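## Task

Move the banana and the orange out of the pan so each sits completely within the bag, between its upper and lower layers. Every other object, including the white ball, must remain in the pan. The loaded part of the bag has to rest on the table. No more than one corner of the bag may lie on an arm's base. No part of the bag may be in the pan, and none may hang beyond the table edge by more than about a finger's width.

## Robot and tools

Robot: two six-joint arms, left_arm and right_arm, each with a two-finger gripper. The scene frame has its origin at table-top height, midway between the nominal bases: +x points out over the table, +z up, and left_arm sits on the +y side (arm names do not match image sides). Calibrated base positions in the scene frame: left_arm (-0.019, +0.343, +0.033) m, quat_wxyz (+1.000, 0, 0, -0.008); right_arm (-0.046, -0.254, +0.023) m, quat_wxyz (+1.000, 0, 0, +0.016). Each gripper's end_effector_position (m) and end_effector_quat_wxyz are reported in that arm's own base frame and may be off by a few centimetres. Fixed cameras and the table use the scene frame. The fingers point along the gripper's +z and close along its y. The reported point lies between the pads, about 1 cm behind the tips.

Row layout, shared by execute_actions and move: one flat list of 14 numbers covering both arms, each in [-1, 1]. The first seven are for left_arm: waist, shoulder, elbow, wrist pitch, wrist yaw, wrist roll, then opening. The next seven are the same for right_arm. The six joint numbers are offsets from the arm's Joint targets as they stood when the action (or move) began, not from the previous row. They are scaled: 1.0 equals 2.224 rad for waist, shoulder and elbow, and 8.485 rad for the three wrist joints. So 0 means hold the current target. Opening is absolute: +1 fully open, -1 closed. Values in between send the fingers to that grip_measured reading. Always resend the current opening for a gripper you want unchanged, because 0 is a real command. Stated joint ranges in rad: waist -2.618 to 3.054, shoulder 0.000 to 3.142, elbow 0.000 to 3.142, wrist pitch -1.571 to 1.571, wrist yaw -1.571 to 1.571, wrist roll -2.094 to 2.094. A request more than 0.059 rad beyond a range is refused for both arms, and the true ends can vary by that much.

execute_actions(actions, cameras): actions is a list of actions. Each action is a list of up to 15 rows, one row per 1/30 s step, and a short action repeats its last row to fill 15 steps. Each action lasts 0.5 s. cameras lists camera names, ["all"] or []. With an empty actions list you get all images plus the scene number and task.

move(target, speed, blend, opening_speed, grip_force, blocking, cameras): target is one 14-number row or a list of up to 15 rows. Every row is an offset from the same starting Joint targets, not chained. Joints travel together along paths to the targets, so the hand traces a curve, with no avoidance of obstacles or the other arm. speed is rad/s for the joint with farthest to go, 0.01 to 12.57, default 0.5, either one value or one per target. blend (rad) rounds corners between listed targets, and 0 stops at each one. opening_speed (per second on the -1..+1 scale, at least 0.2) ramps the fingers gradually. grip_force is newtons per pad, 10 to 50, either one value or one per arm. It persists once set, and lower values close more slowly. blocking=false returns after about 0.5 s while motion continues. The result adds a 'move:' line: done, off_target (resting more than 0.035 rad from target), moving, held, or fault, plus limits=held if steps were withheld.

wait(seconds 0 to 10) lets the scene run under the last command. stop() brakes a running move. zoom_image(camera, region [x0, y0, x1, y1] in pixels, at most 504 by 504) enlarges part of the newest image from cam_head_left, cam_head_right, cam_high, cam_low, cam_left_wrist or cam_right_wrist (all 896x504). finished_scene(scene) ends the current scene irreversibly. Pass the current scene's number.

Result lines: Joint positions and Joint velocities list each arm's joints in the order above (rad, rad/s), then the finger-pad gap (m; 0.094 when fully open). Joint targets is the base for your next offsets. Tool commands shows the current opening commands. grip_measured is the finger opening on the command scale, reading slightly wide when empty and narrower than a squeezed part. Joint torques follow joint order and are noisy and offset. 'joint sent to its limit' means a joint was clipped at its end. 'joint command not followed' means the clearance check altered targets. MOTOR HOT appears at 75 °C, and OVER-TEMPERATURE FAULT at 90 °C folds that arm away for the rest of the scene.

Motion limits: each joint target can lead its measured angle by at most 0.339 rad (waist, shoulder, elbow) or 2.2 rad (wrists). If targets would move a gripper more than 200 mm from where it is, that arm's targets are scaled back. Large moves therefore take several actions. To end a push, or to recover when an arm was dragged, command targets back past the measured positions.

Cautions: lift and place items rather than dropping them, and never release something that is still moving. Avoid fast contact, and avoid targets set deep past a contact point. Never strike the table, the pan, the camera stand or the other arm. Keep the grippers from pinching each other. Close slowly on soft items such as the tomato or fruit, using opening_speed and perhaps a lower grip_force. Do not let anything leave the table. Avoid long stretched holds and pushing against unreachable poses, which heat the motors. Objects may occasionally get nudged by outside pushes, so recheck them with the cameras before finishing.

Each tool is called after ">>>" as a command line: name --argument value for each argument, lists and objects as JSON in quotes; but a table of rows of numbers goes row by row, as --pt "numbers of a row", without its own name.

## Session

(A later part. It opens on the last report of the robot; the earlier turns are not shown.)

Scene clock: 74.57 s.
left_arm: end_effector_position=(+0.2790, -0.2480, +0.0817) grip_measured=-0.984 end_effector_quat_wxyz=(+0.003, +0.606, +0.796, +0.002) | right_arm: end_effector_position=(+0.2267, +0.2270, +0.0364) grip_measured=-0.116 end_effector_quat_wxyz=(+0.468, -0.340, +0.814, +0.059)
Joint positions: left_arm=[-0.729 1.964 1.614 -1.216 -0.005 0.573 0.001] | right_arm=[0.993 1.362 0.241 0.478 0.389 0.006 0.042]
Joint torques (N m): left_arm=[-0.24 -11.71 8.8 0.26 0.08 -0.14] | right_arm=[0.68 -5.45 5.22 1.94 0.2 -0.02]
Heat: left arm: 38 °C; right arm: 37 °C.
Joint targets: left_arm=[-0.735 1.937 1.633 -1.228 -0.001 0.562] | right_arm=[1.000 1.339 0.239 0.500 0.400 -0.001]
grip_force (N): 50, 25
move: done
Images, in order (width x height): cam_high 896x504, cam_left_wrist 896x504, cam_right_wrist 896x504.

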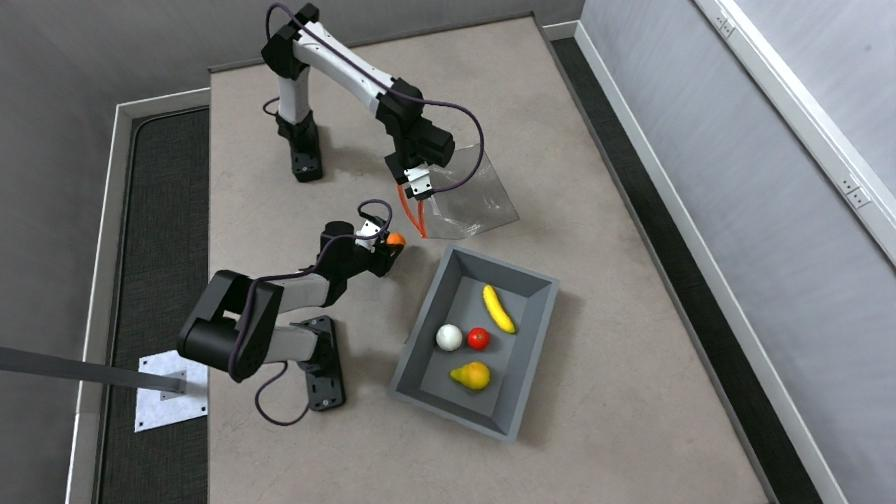

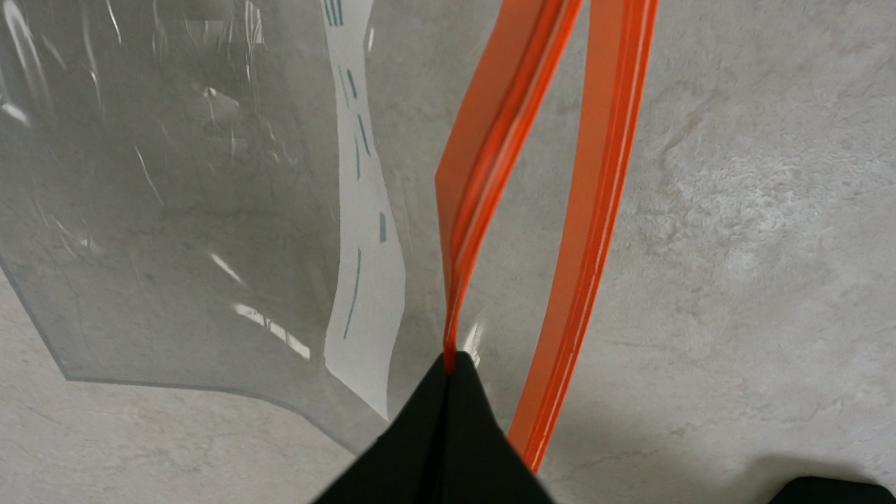

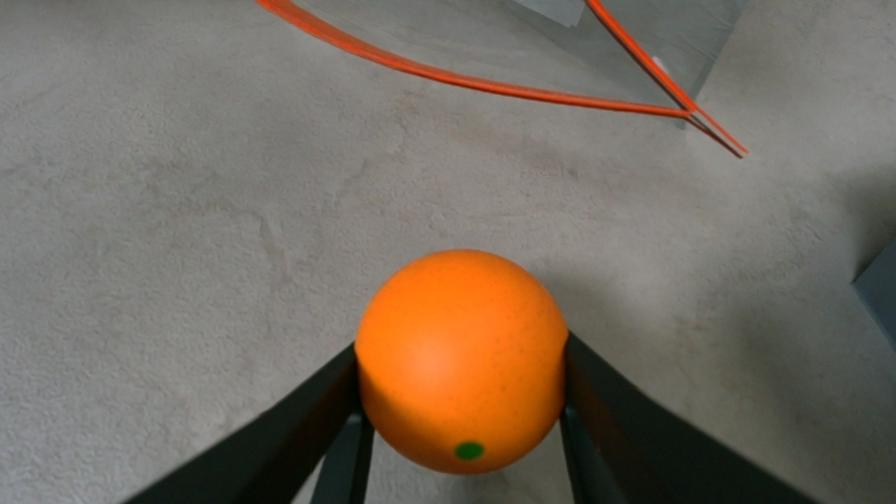

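>>> move --target '[0,0,0.0504,-0.0139,0,0,-1,-0.0526,0.1497,0.1219,0.0088,0.0035,0,-0.17]' --speed 0.3 --cameras '["cam_right_wrist","cam_left_wrist","cam_high"]'

Scene clock: 78.17 s.
left_arm: end_effector_position=(+0.2787, -0.2477, +0.1094) grip_measured=-0.984 end_effector_quat_wxyz=(-0.001, +0.606, +0.796, +0.002) | right_arm: end_effector_position=(+0.2964, +0.2535, +0.0379) grip_measured=-0.116 end_effector_quat_wxyz=(+0.483, -0.286, +0.827, +0.027)
Joint positions: left_arm=[-0.729 1.964 1.724 -1.333 -0.005 0.573 0.001] | right_arm=[0.89 1.663 0.488 0.553 0.418 0.006 0.042]
Joint torques (N m): left_arm=[-0.24 -11.75 9.02 0.23 0.07 -0.14] | right_arm=[-0.58 -5.03 7.3 1.95 0.22 -0.01]
Heat: left arm: 38 °C; right arm: 37 °C.
Joint targets: left_arm=[-0.735 1.937 1.745 -1.346 -0.001 0.562] | right_arm=[0.883 1.672 0.510 0.575 0.430 -0.001]
grip_force (N): 50, 25
move: done
Images, in order (width x height): cam_high 896x504, cam_left_wrist 896x504, cam_right_wrist 896x504.

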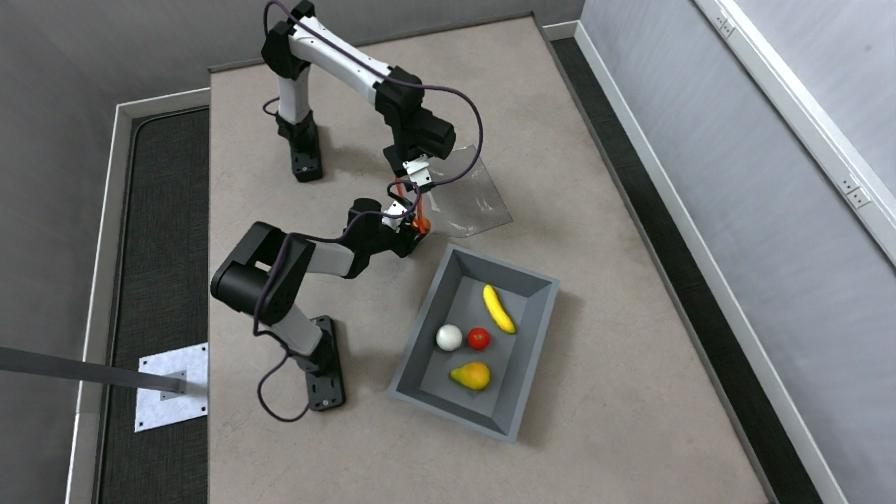

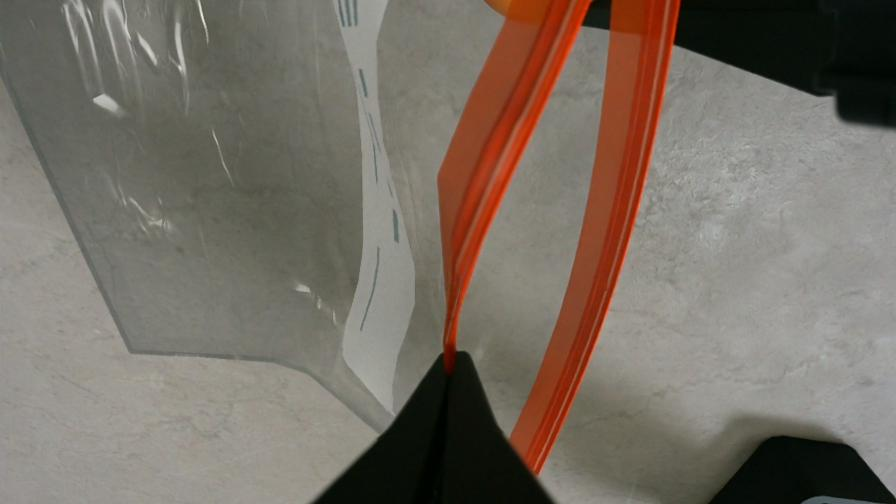

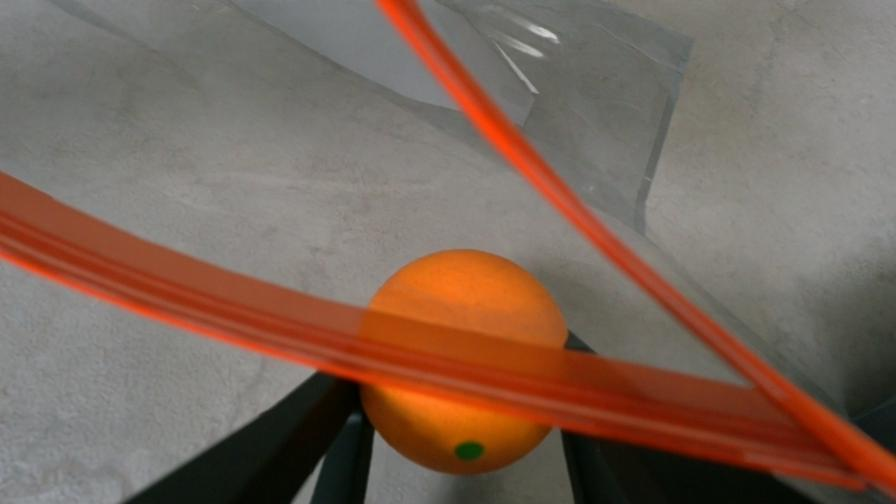

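>>> move --pt "0 0 0 0 0 0 -1 0.0526 -0.1497 -0.1219 -0.0088 -0.0035 0 -0.17" --pt "0 0 -0.0504 0.0139 0 0 -1 0.0526 -0.1942 -0.1012 -0.0242 -0.0035 0 -0.17" --speed 0.4 --blend 0.03 --cameras '["cam_right_wrist","cam_low"]'

>>> zoom_image --camera "cam_low" --region '[380, 230, 560, 365]'

Scene clock: 80.53 s.
left_arm: end_effector_position=(+0.2801, -0.2490, +0.0888) grip_measured=-0.984 end_effector_quat_wxyz=(+0.005, +0.606, +0.796, +0.002) | right_arm: end_effector_position=(+0.2277, +0.2225, +0.0533) grip_measured=-0.116 end_effector_quat_wxyz=(+0.475, -0.333, +0.813, +0.053)
Joint positions: left_arm=[-0.729 1.963 1.641 -1.239 -0.005 0.573 0.001] | right_arm=[0.993 1.259 0.261 0.365 0.408 0.006 0.042]
Joint torques (N m): left_arm=[-0.27 -11.66 6.16 0.53 0.08 -0.14] | right_arm=[0.76 -4.68 8.24 1.77 0.02 -0.02]
Heat: left arm: 38 °C; right arm: 37 °C.
Joint targets: left_arm=[-0.735 1.937 1.633 -1.228 -0.001 0.562] | right_arm=[1.000 1.241 0.285 0.369 0.400 -0.001]
grip_force (N): 50, 25
move: done
Images, in order (width x height): cam_low 896x504, cam_right_wrist 896x504.

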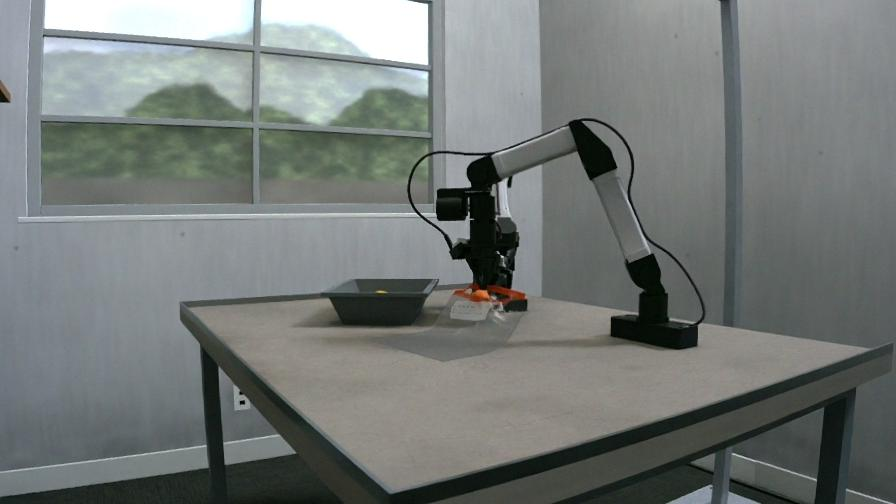

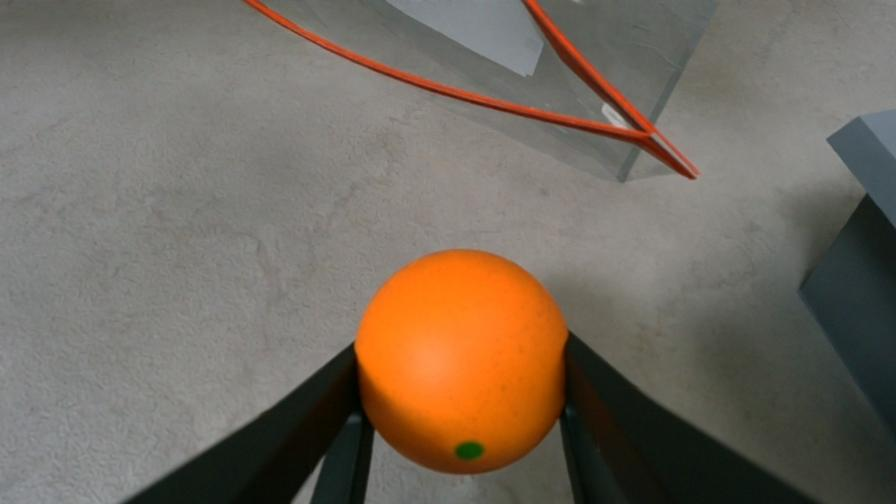

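Scaled by 2.800 from the camera's 896x504 image, which has a finer 1280x720 frame.

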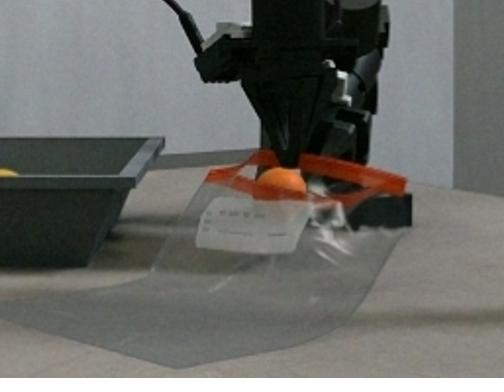

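>>> move --target '[0,0,0,0,0,0,-1,-0.0526,0.1677,0.1147,0.0154,0.0035,0,-0.17]' --speed 0.35 --cameras '["cam_right_wrist","cam_left_wrist"]'

Scene clock: 82.73 s.
left_arm: end_effector_position=(+0.2806, -0.2494, +0.0888) grip_measured=-0.984 end_effector_quat_wxyz=(+0.006, +0.605, +0.796, +0.002) | right_arm: end_effector_position=(+0.2981, +0.2556, +0.0540) grip_measured=-0.116 end_effector_quat_wxyz=(+0.486, -0.285, +0.826, +0.029)
Joint positions: left_arm=[-0.729 1.963 1.641 -1.237 -0.005 0.57 0.001] | right_arm=[0.89 1.605 0.516 0.476 0.418 0.006 0.042]
Joint torques (N m): left_arm=[-0.27 -11.67 6.17 0.5 0.09 -0.11] | right_arm=[-0.61 -4.98 7.92 1.95 0.21 -0.01]
Heat: left arm: 38 °C; right arm: 37 °C.
Joint targets: left_arm=[-0.735 1.937 1.633 -1.228 0.000 0.562] | right_arm=[0.883 1.614 0.541 0.500 0.429 -0.001]
grip_force (N): 50, 25
move: done
Images, in order (width x height): cam_left_wrist 896x504, cam_right_wrist 896x504.

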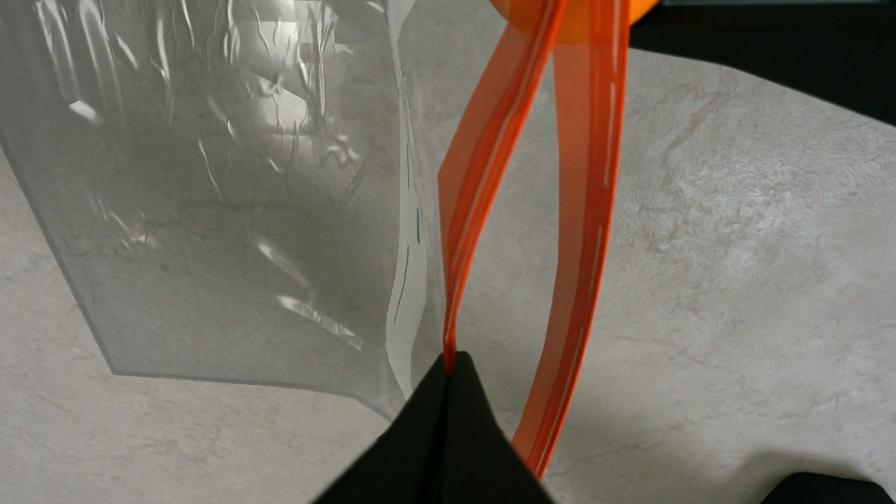

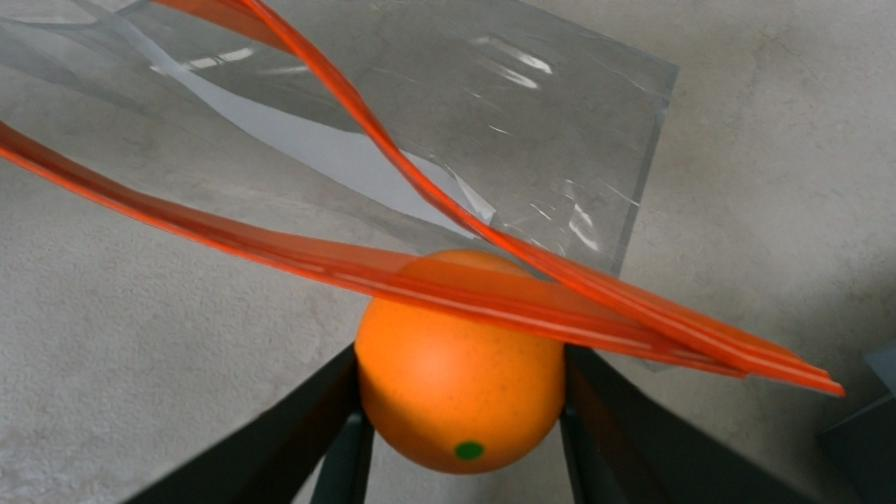

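>>> move --pt "0 0 0 0 0 0 -1 0.0526 -0.1677 -0.1147 -0.0154 -0.0035 0 -0.17" --pt "0 0.0211 -0.0764 0.0242 0 0 -1 0.0526 -0.0656 -0.1466 0.0183 -0.0035 0 -0.17" --speed 0.4 --blend 0.03 --cameras '["cam_right_wrist","cam_left_wrist"]'

>>> zoom_image --camera "cam_right_wrist" --region '[200, 0, 704, 250]'

Scene clock: 85.73 s.
left_arm: end_effector_position=(+0.2812, -0.2499, +0.0452) grip_measured=-0.984 end_effector_quat_wxyz=(+0.020, +0.605, +0.796, +0.001) | right_arm: end_effector_position=(+0.2314, +0.2285, +0.0291) grip_measured=-0.116 end_effector_quat_wxyz=(+0.483, -0.329, +0.809, +0.059)
Joint positions: left_arm=[-0.729 1.968 1.472 -1.034 -0.005 0.57 0.001] | right_arm=[0.993 1.46 0.216 0.633 0.408 0.006 0.042]
Joint torques (N m): left_arm=[-0.23 -8.36 5.97 0.61 0.08 -0.11] | right_arm=[0.73 -3.17 4.68 1.87 0.03 -0.01]
Heat: left arm: 38 °C; right arm: 36 °C.
Joint targets: left_arm=[-0.735 1.984 1.463 -1.023 0.000 0.562] | right_arm=[1.000 1.467 0.214 0.655 0.400 -0.001]
grip_force (N): 50, 25
move: done
Images, in order (width x height): cam_left_wrist 896x504, cam_right_wrist 896x504.

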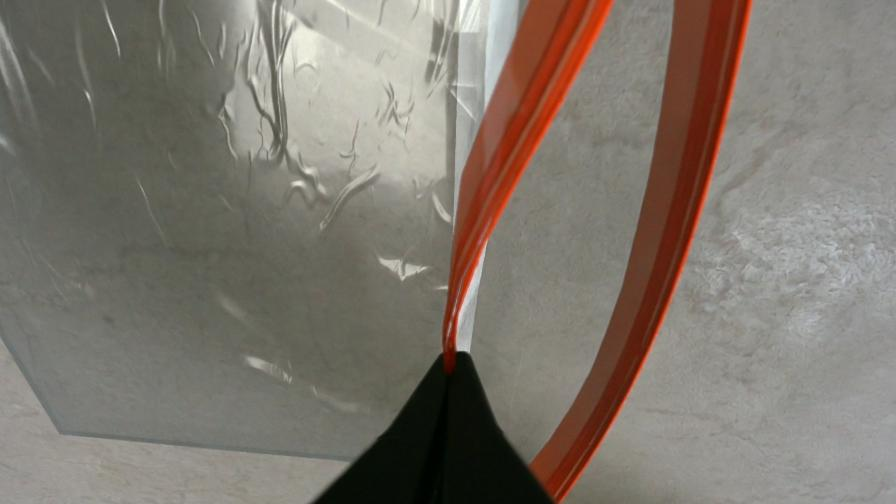

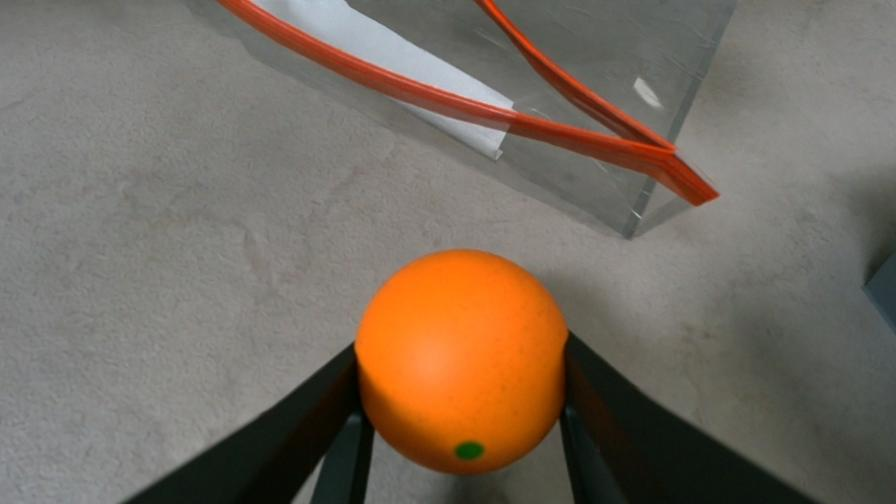

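Scaled by 1.000.

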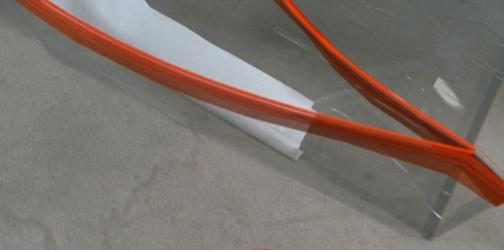

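>>> move --pt "0 0 0 0 0 0 -1 0 -0.12 0.1061 -0.0831 0 0 -0.17" --pt "0 0 0 0 0 0 -1 -0.0436 0.0463 0.25 -0.0766 0.0012 0 -0.17" --speed 0.4 --blend 0.05 --cameras '["cam_right_wrist","cam_left_wrist","cam_high"]'

Scene clock: 90.50 s.
left_arm: end_effector_position=(+0.2813, -0.2500, +0.0452) grip_measured=-0.984 end_effector_quat_wxyz=(+0.021, +0.605, +0.796, +0.001) | right_arm: end_effector_position=(+0.2919, +0.2628, +0.0674) grip_measured=-0.116 end_effector_quat_wxyz=(+0.401, -0.333, +0.853, -0.013)
Joint positions: left_arm=[-0.729 1.968 1.472 -1.033 -0.005 0.57 0.001] | right_arm=[0.91 1.561 0.744 -0.013 0.408 0.006 0.042]
Joint torques (N m): left_arm=[-0.23 -8.32 5.98 0.6 0.08 -0.12] | right_arm=[-0.59 -5.33 8.85 1.68 0.16 -0.01]
Heat: left arm: 37 °C; right arm: 36 °C.
Joint targets: left_arm=[-0.735 1.984 1.463 -1.022 0.000 0.562] | right_arm=[0.903 1.571 0.771 0.006 0.410 -0.001]
grip_force (N): 50, 25
move: done
Images, in order (width x height): cam_high 896x504, cam_left_wrist 896x504, cam_right_wrist 896x504.

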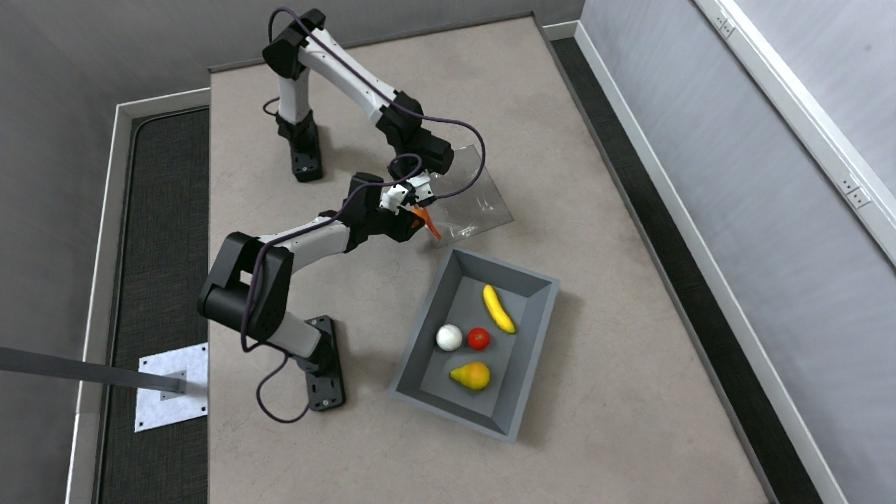

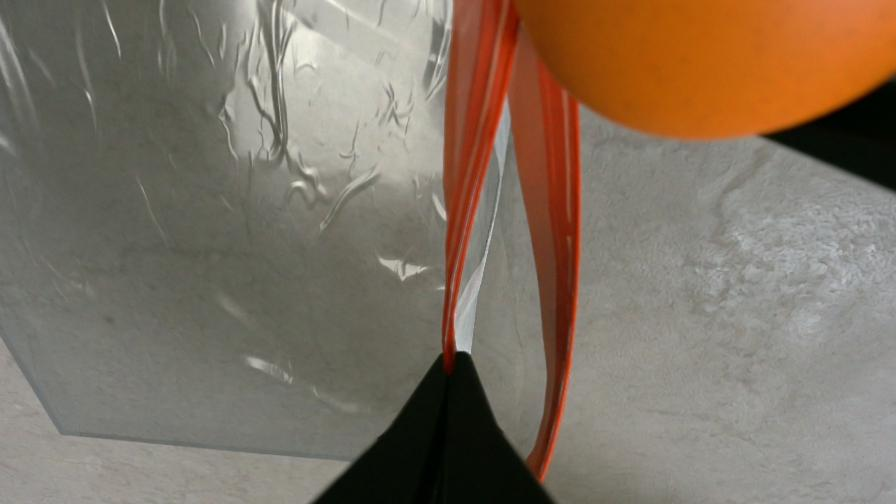

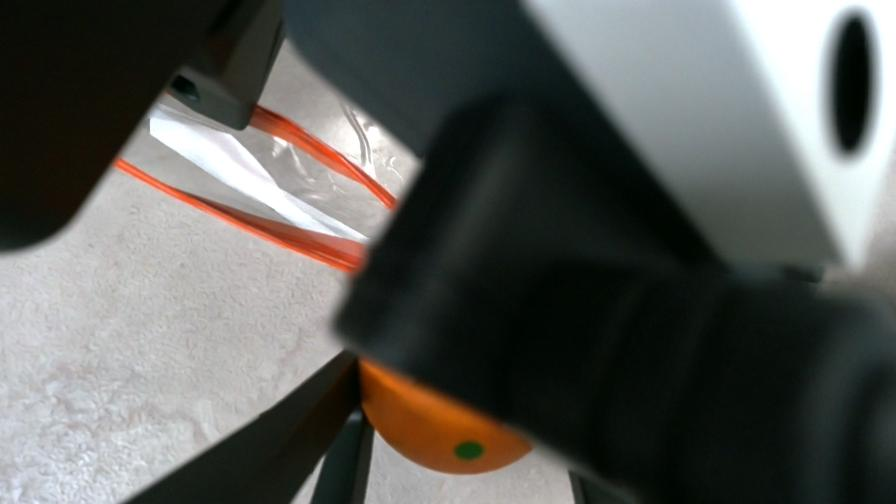

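>>> move --pt "0 0 0 0 0 0 -1 0.0436 -0.1668 -0.1443 -0.0066 -0.0012 0 -0.17" --pt "0 0 0 0 0 -0.1061 -1 0.0436 -0.1668 -0.1443 -0.0066 -0.0012 0 -0.17" --speed 0.5 --cameras '["cam_right_wrist","cam_left_wrist","cam_high"]'

Scene clock: 94.80 s.
left_arm: end_effector_position=(+0.2814, -0.2501, +0.0452) grip_measured=-0.984 end_effector_quat_wxyz=(+0.019, +0.200, +0.980, -0.008) | right_arm: end_effector_position=(+0.2249, +0.2185, +0.0627) grip_measured=-0.116 end_effector_quat_wxyz=(+0.404, -0.367, +0.838, +0.006)
Joint positions: left_arm=[-0.729 1.968 1.472 -1.033 -0.005 -0.326 0.001] | right_arm=[0.993 1.22 0.452 -0.056 0.407 0.006 0.042]
Joint torques (N m): left_arm=[-0.25 -8.34 5.94 0.62 0.02 -0.16] | right_arm=[0.75 -5.12 6.34 1.55 0.06 -0.01]
Heat: left arm: 36 °C; right arm: 36 °C.
Joint targets: left_arm=[-0.735 1.984 1.463 -1.022 0.000 -0.338] | right_arm=[1.000 1.200 0.450 -0.050 0.400 -0.001]
grip_force (N): 50, 25
move: done
Images, in order (width x height): cam_high 896x504, cam_left_wrist 896x504, cam_right_wrist 896x504.

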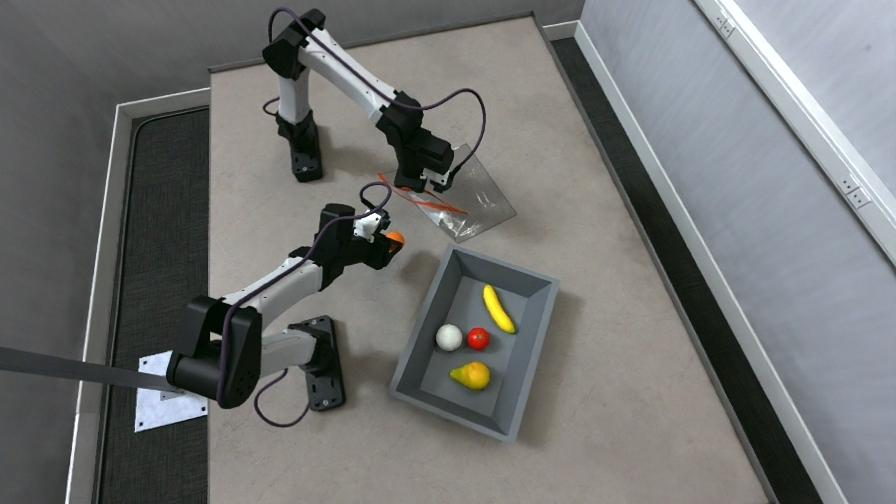

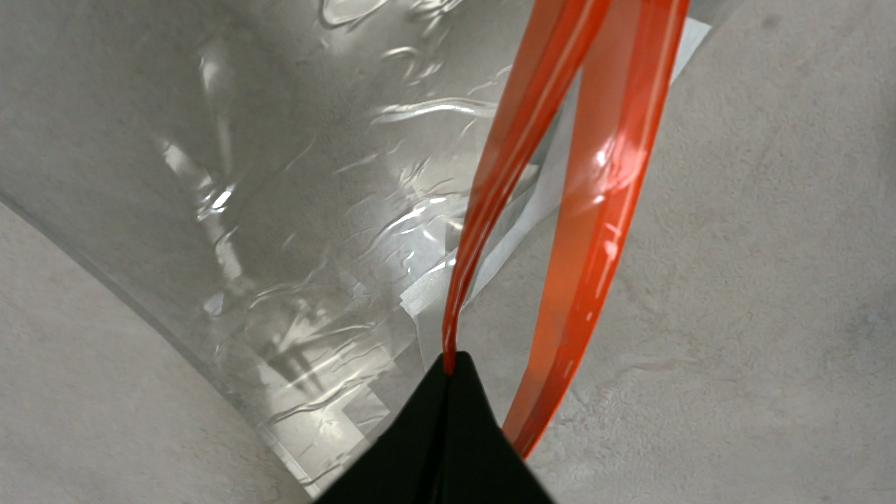

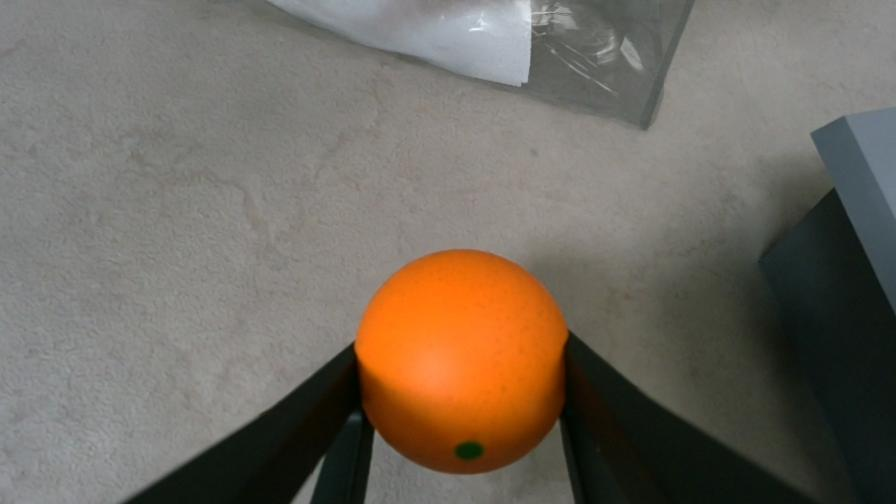

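>>> move --pt "0 0 0 0 0 0.1061 -1 -0.1349 0.0814 0.3741 -0.1676 0 0 -0.17" --pt "0 0 0 0 0 0.1061 -1 -0.2698 0.0814 0.3741 -0.1676 -0.0471 0.0763 -0.17" --pt "0 0 0 0 0 0.1061 -1 -0.3925 0.3013 0.5351 -0.152 -0.0471 0.0763 -0.17" --pt "0 0 0 0 0 0.1061 -1 -0.3925 0.3372 0.3934 -0.1052 -0.0471 0.0763 -0.17" --pt "0 0 0 0 0 0.1061 -1 -0.3925 0.3372 0.3934 -0.1052 -0.0471 0.0763 0.3" --speed '[0.8,0.8,0.7,0.4,0.4]' --blend '[0.1,0.1,0.05,0,0]' --opening_speed 0.7 --cameras '["cam_right_wrist","cam_left_wrist","cam_high"]'

Scene clock: 103.20 s.
left_arm: end_effector_position=(+0.2815, -0.2502, +0.0452) grip_measured=-0.984 end_effector_quat_wxyz=(+0.021, +0.597, +0.802, +0.000) | right_arm: end_effector_position=(+0.3476, +0.0437, +0.0188) grip_measured=+0.299 end_effector_quat_wxyz=(+0.002, +0.253, +0.968, -0.004)
Joint positions: left_arm=[-0.729 1.968 1.472 -1.032 -0.005 0.55 0.001] | right_arm=[0.129 1.942 1.325 -0.954 0.008 0.64 0.061]
Joint torques (N m): left_arm=[-0.21 -8.34 6.01 0.59 0.09 0.06] | right_arm=[-0.16 -8.17 5.65 0.38 -0.06 0.12]
Heat: left arm: 36 °C; right arm: 36 °C.
Joint targets: left_arm=[-0.735 1.984 1.463 -1.022 0.000 0.562] | right_arm=[0.127 1.950 1.324 -0.943 0.000 0.647]
grip_force (N): 50, 25
move: done
Images, in order (width x height): cam_high 896x504, cam_left_wrist 896x504, cam_right_wrist 896x504.

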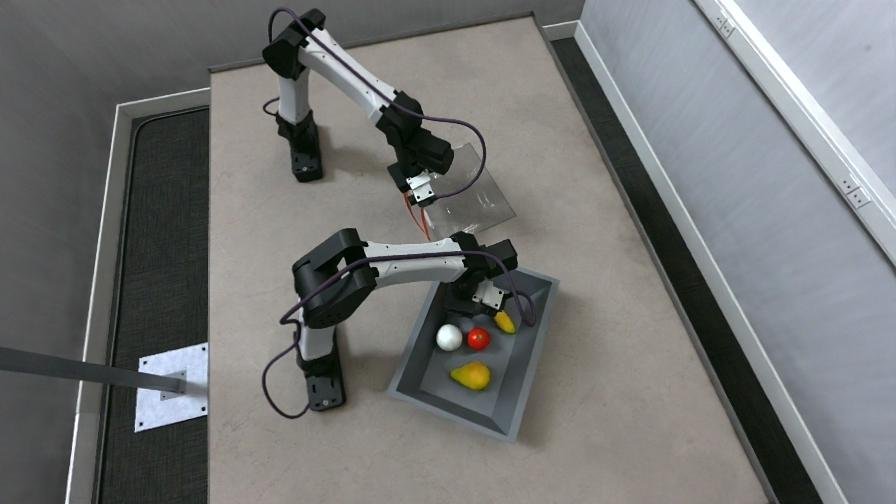

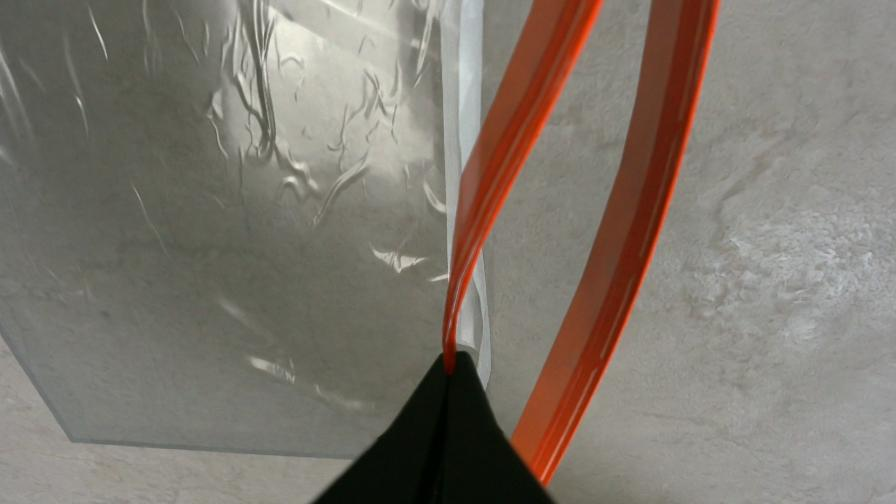

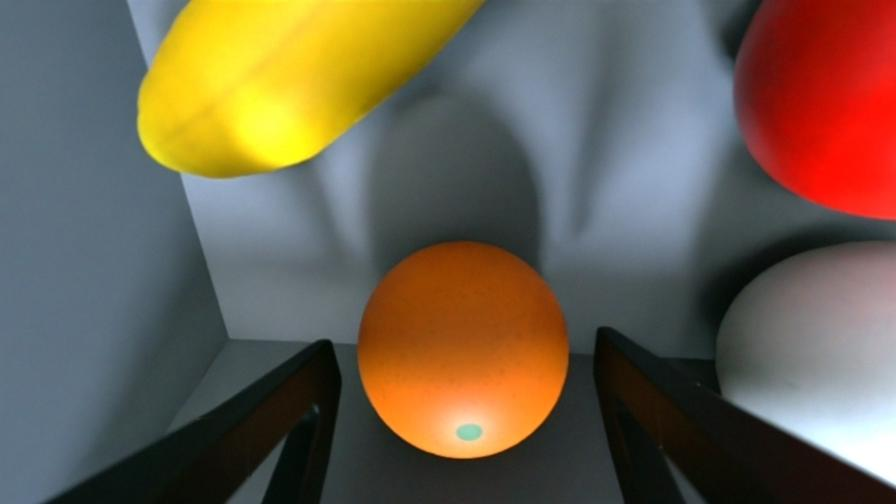

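>>> move --pt "0 0.0247 0 0.0065 0 0 -1 0 -0.036 0.1421 -0.0468 0 0 0.3" --pt "0 0.0247 0 0.0065 0 0 -1 0 0.0292 0.2882 -0.0672 0 0 0.3" --speed '[0.5,0.5]' --blend 0.05 --cameras '["cam_right_wrist","cam_left_wrist","cam_low"]'

>>> zoom_image --camera "cam_low" --region '[380, 230, 560, 365]'

Scene clock: 106.33 s.
left_arm: end_effector_position=(+0.2884, -0.2564, +0.0268) grip_measured=-0.984 end_effector_quat_wxyz=(+0.022, +0.597, +0.802, +0.000) | right_arm: end_effector_position=(+0.3760, +0.0474, +0.1504) grip_measured=+0.299 end_effector_quat_wxyz=(+0.003, +0.253, +0.968, -0.003)
Joint positions: left_arm=[-0.729 2.021 1.472 -0.978 -0.005 0.55 0.001] | right_arm=[0.129 2.001 1.94 -1.507 0.008 0.64 0.061]
Joint torques (N m): left_arm=[-0.25 -8.5 5.9 0.61 0.08 0.05] | right_arm=[-0.13 -8.43 8.43 0.2 -0.06 0.12]
Heat: left arm: 36 °C; right arm: 36 °C.
Joint targets: left_arm=[-0.735 2.039 1.463 -0.967 0.000 0.561] | right_arm=[0.127 2.014 1.966 -1.513 0.000 0.647]
grip_force (N): 50, 25
move: done
Images, in order (width x height): cam_low 896x504, cam_left_wrist 896x504, cam_right_wrist 896x504.

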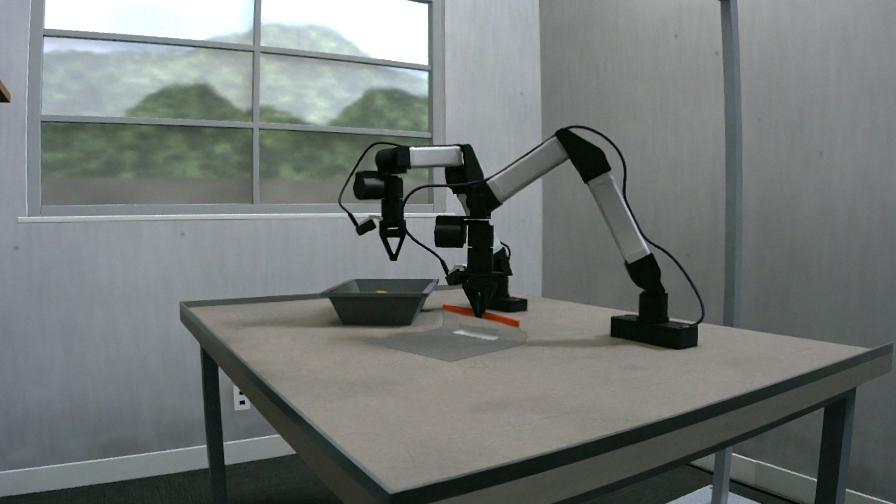

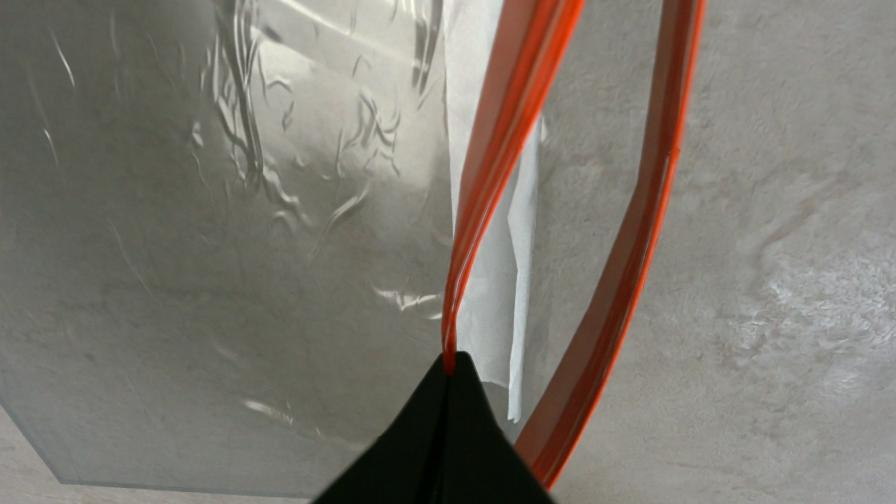

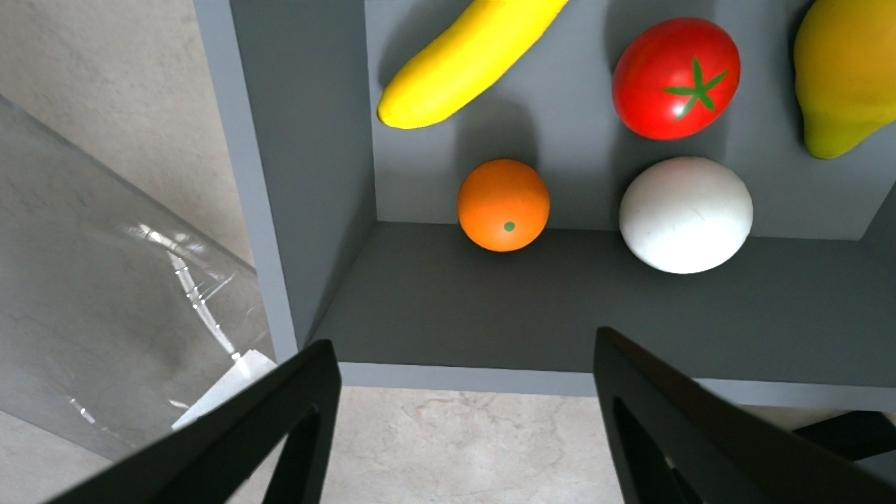

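Scaled by 2.800 from the camera's 896x504 image, which has a finer 1280x720 frame.

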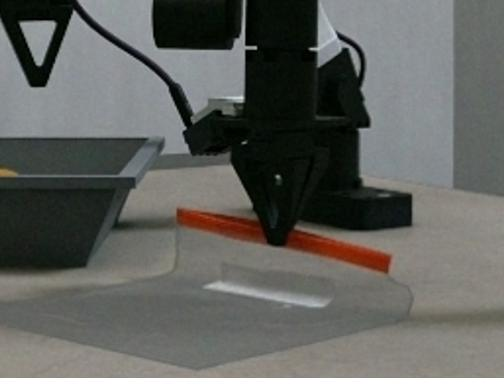

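>>> move --target '[0,0,0,0,0,0,-1,-0.0571,0.0656,0.004,0.0163,0,0.1111,0.1]' --speed 0.6 --cameras '["cam_right_wrist"]'

Scene clock: 109.83 s.
left_arm: end_effector_position=(+0.2884, -0.2564, +0.0268) grip_measured=-0.984 end_effector_quat_wxyz=(+0.022, +0.597, +0.802, +0.000) | right_arm: end_effector_position=(+0.4129, +0.0006, +0.0969) grip_measured=+0.101 end_effector_quat_wxyz=(-0.002, +0.709, +0.705, -0.007)
Joint positions: left_arm=[-0.729 2.021 1.472 -0.978 -0.005 0.55 0.001] | right_arm=[0.005 2.148 1.948 -1.384 0.007 1.581 0.052]
Joint torques (N m): left_arm=[-0.25 -8.51 5.9 0.6 0.07 0.06] | right_arm=[-0.42 -9.68 8.5 0.27 -0.04 0.15]
Heat: left arm: 36 °C; right arm: 37 °C.
Joint targets: left_arm=[-0.735 2.039 1.463 -0.967 0.000 0.561] | right_arm=[0.000 2.161 1.975 -1.375 0.000 1.590]
grip_force (N): 50, 25
move: done
Images, in order (width x height): cam_right_wrist 896x504.

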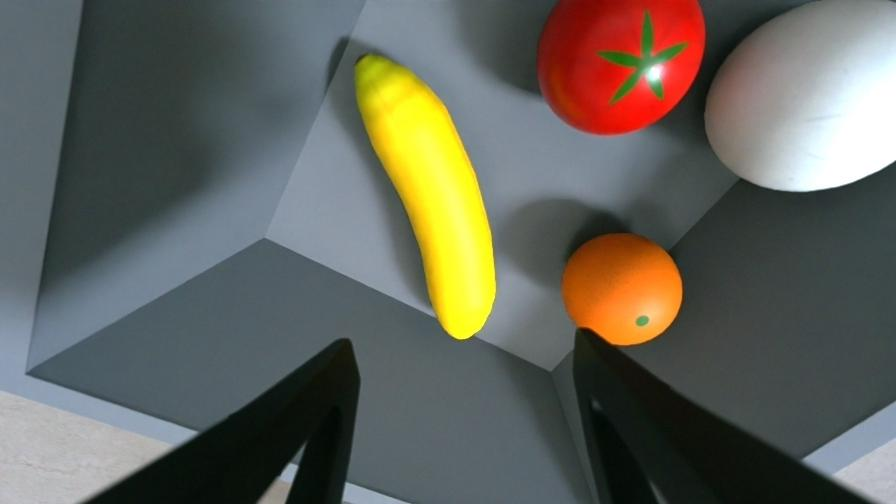

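>>> move --pt "0 0 0 0 0 0 -1 -0.0081 0.022 -0.063 0.0199 0 -0.0395 0.1" --speed 0.5 --cameras '["cam_right_wrist"]'

Scene clock: 111.73 s.
left_arm: end_effector_position=(+0.2884, -0.2564, +0.0268) grip_measured=-0.984 end_effector_quat_wxyz=(+0.022, +0.597, +0.802, +0.000) | right_arm: end_effector_position=(+0.4235, -0.0061, +0.0484) grip_measured=+0.101 end_effector_quat_wxyz=(-0.001, +0.595, +0.804, -0.005)
Joint positions: left_arm=[-0.729 2.021 1.472 -0.978 -0.005 0.55 0.001] | right_arm=[-0.011 2.199 1.836 -1.216 0.007 1.263 0.052]
Joint torques (N m): left_arm=[-0.21 -8.46 5.89 0.61 0.08 0.06] | right_arm=[-0.58 -10.19 5.83 0.33 -0.04 -0.02]
Heat: left arm: 36 °C; right arm: 38 °C.
Joint targets: left_arm=[-0.735 2.039 1.463 -0.967 0.000 0.561] | right_arm=[-0.018 2.209 1.834 -1.206 0.000 1.255]
grip_force (N): 50, 25
move: done
Images, in order (width x height): cam_right_wrist 896x504.

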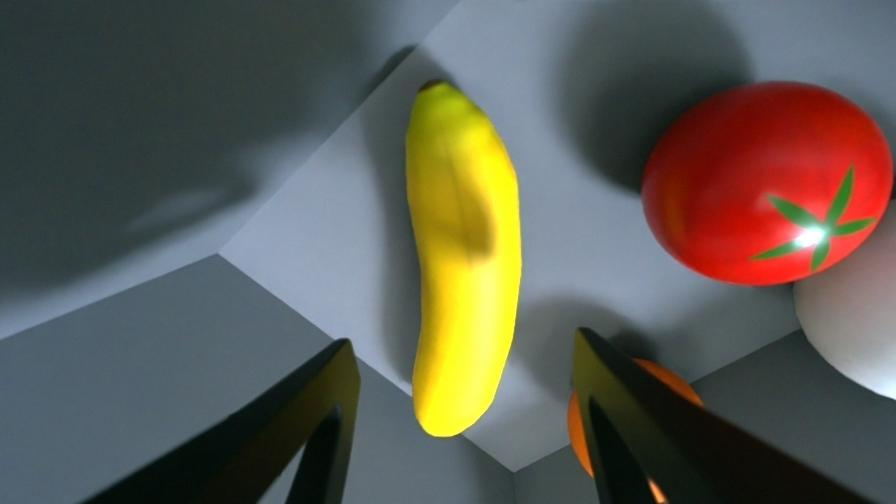

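>>> move --pt "0 0 0 0 0 0 -1 0 0 0 0 0 0 -0.1" --pt "0 0 0 0 0 0 -1 0 0.0121 -0.0436 0.0145 0 0 -0.1" --pt "0 0 0 0 0 0 -1 0 0.0121 -0.0436 0.0145 0 0 -0.56" --speed 0.3 --opening_speed 0.6 --cameras '["cam_right_wrist"]'

Scene clock: 115.67 s.
left_arm: end_effector_position=(+0.2884, -0.2564, +0.0268) grip_measured=-0.984 end_effector_quat_wxyz=(+0.022, +0.597, +0.802, +0.000) | right_arm: end_effector_position=(+0.4230, -0.0061, +0.0129) grip_measured=-0.492 end_effector_quat_wxyz=(-0.002, +0.594, +0.804, -0.006)
Joint positions: left_arm=[-0.729 2.021 1.472 -0.978 -0.005 0.55 0.001] | right_arm=[-0.011 2.226 1.739 -1.093 0.007 1.262 0.024]
Joint torques (N m): left_arm=[-0.29 -8.53 5.9 0.6 0.07 0.06] | right_arm=[-0.57 -10.32 5.76 0.31 -0.04 -0.03]
Heat: left arm: 36 °C; right arm: 39 °C.
Joint targets: left_arm=[-0.735 2.039 1.463 -0.967 0.000 0.561] | right_arm=[-0.018 2.236 1.737 -1.083 0.000 1.255]
grip_force (N): 50, 25
move: done
Images, in order (width x height): cam_right_wrist 896x504.

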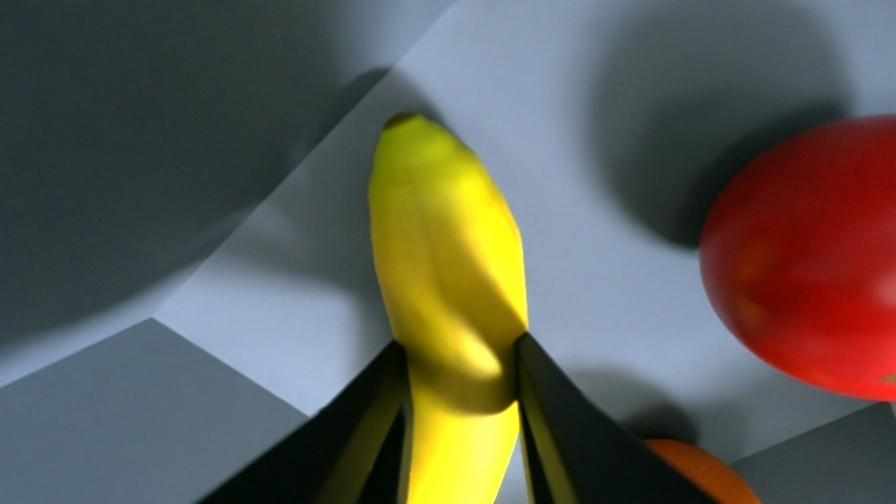

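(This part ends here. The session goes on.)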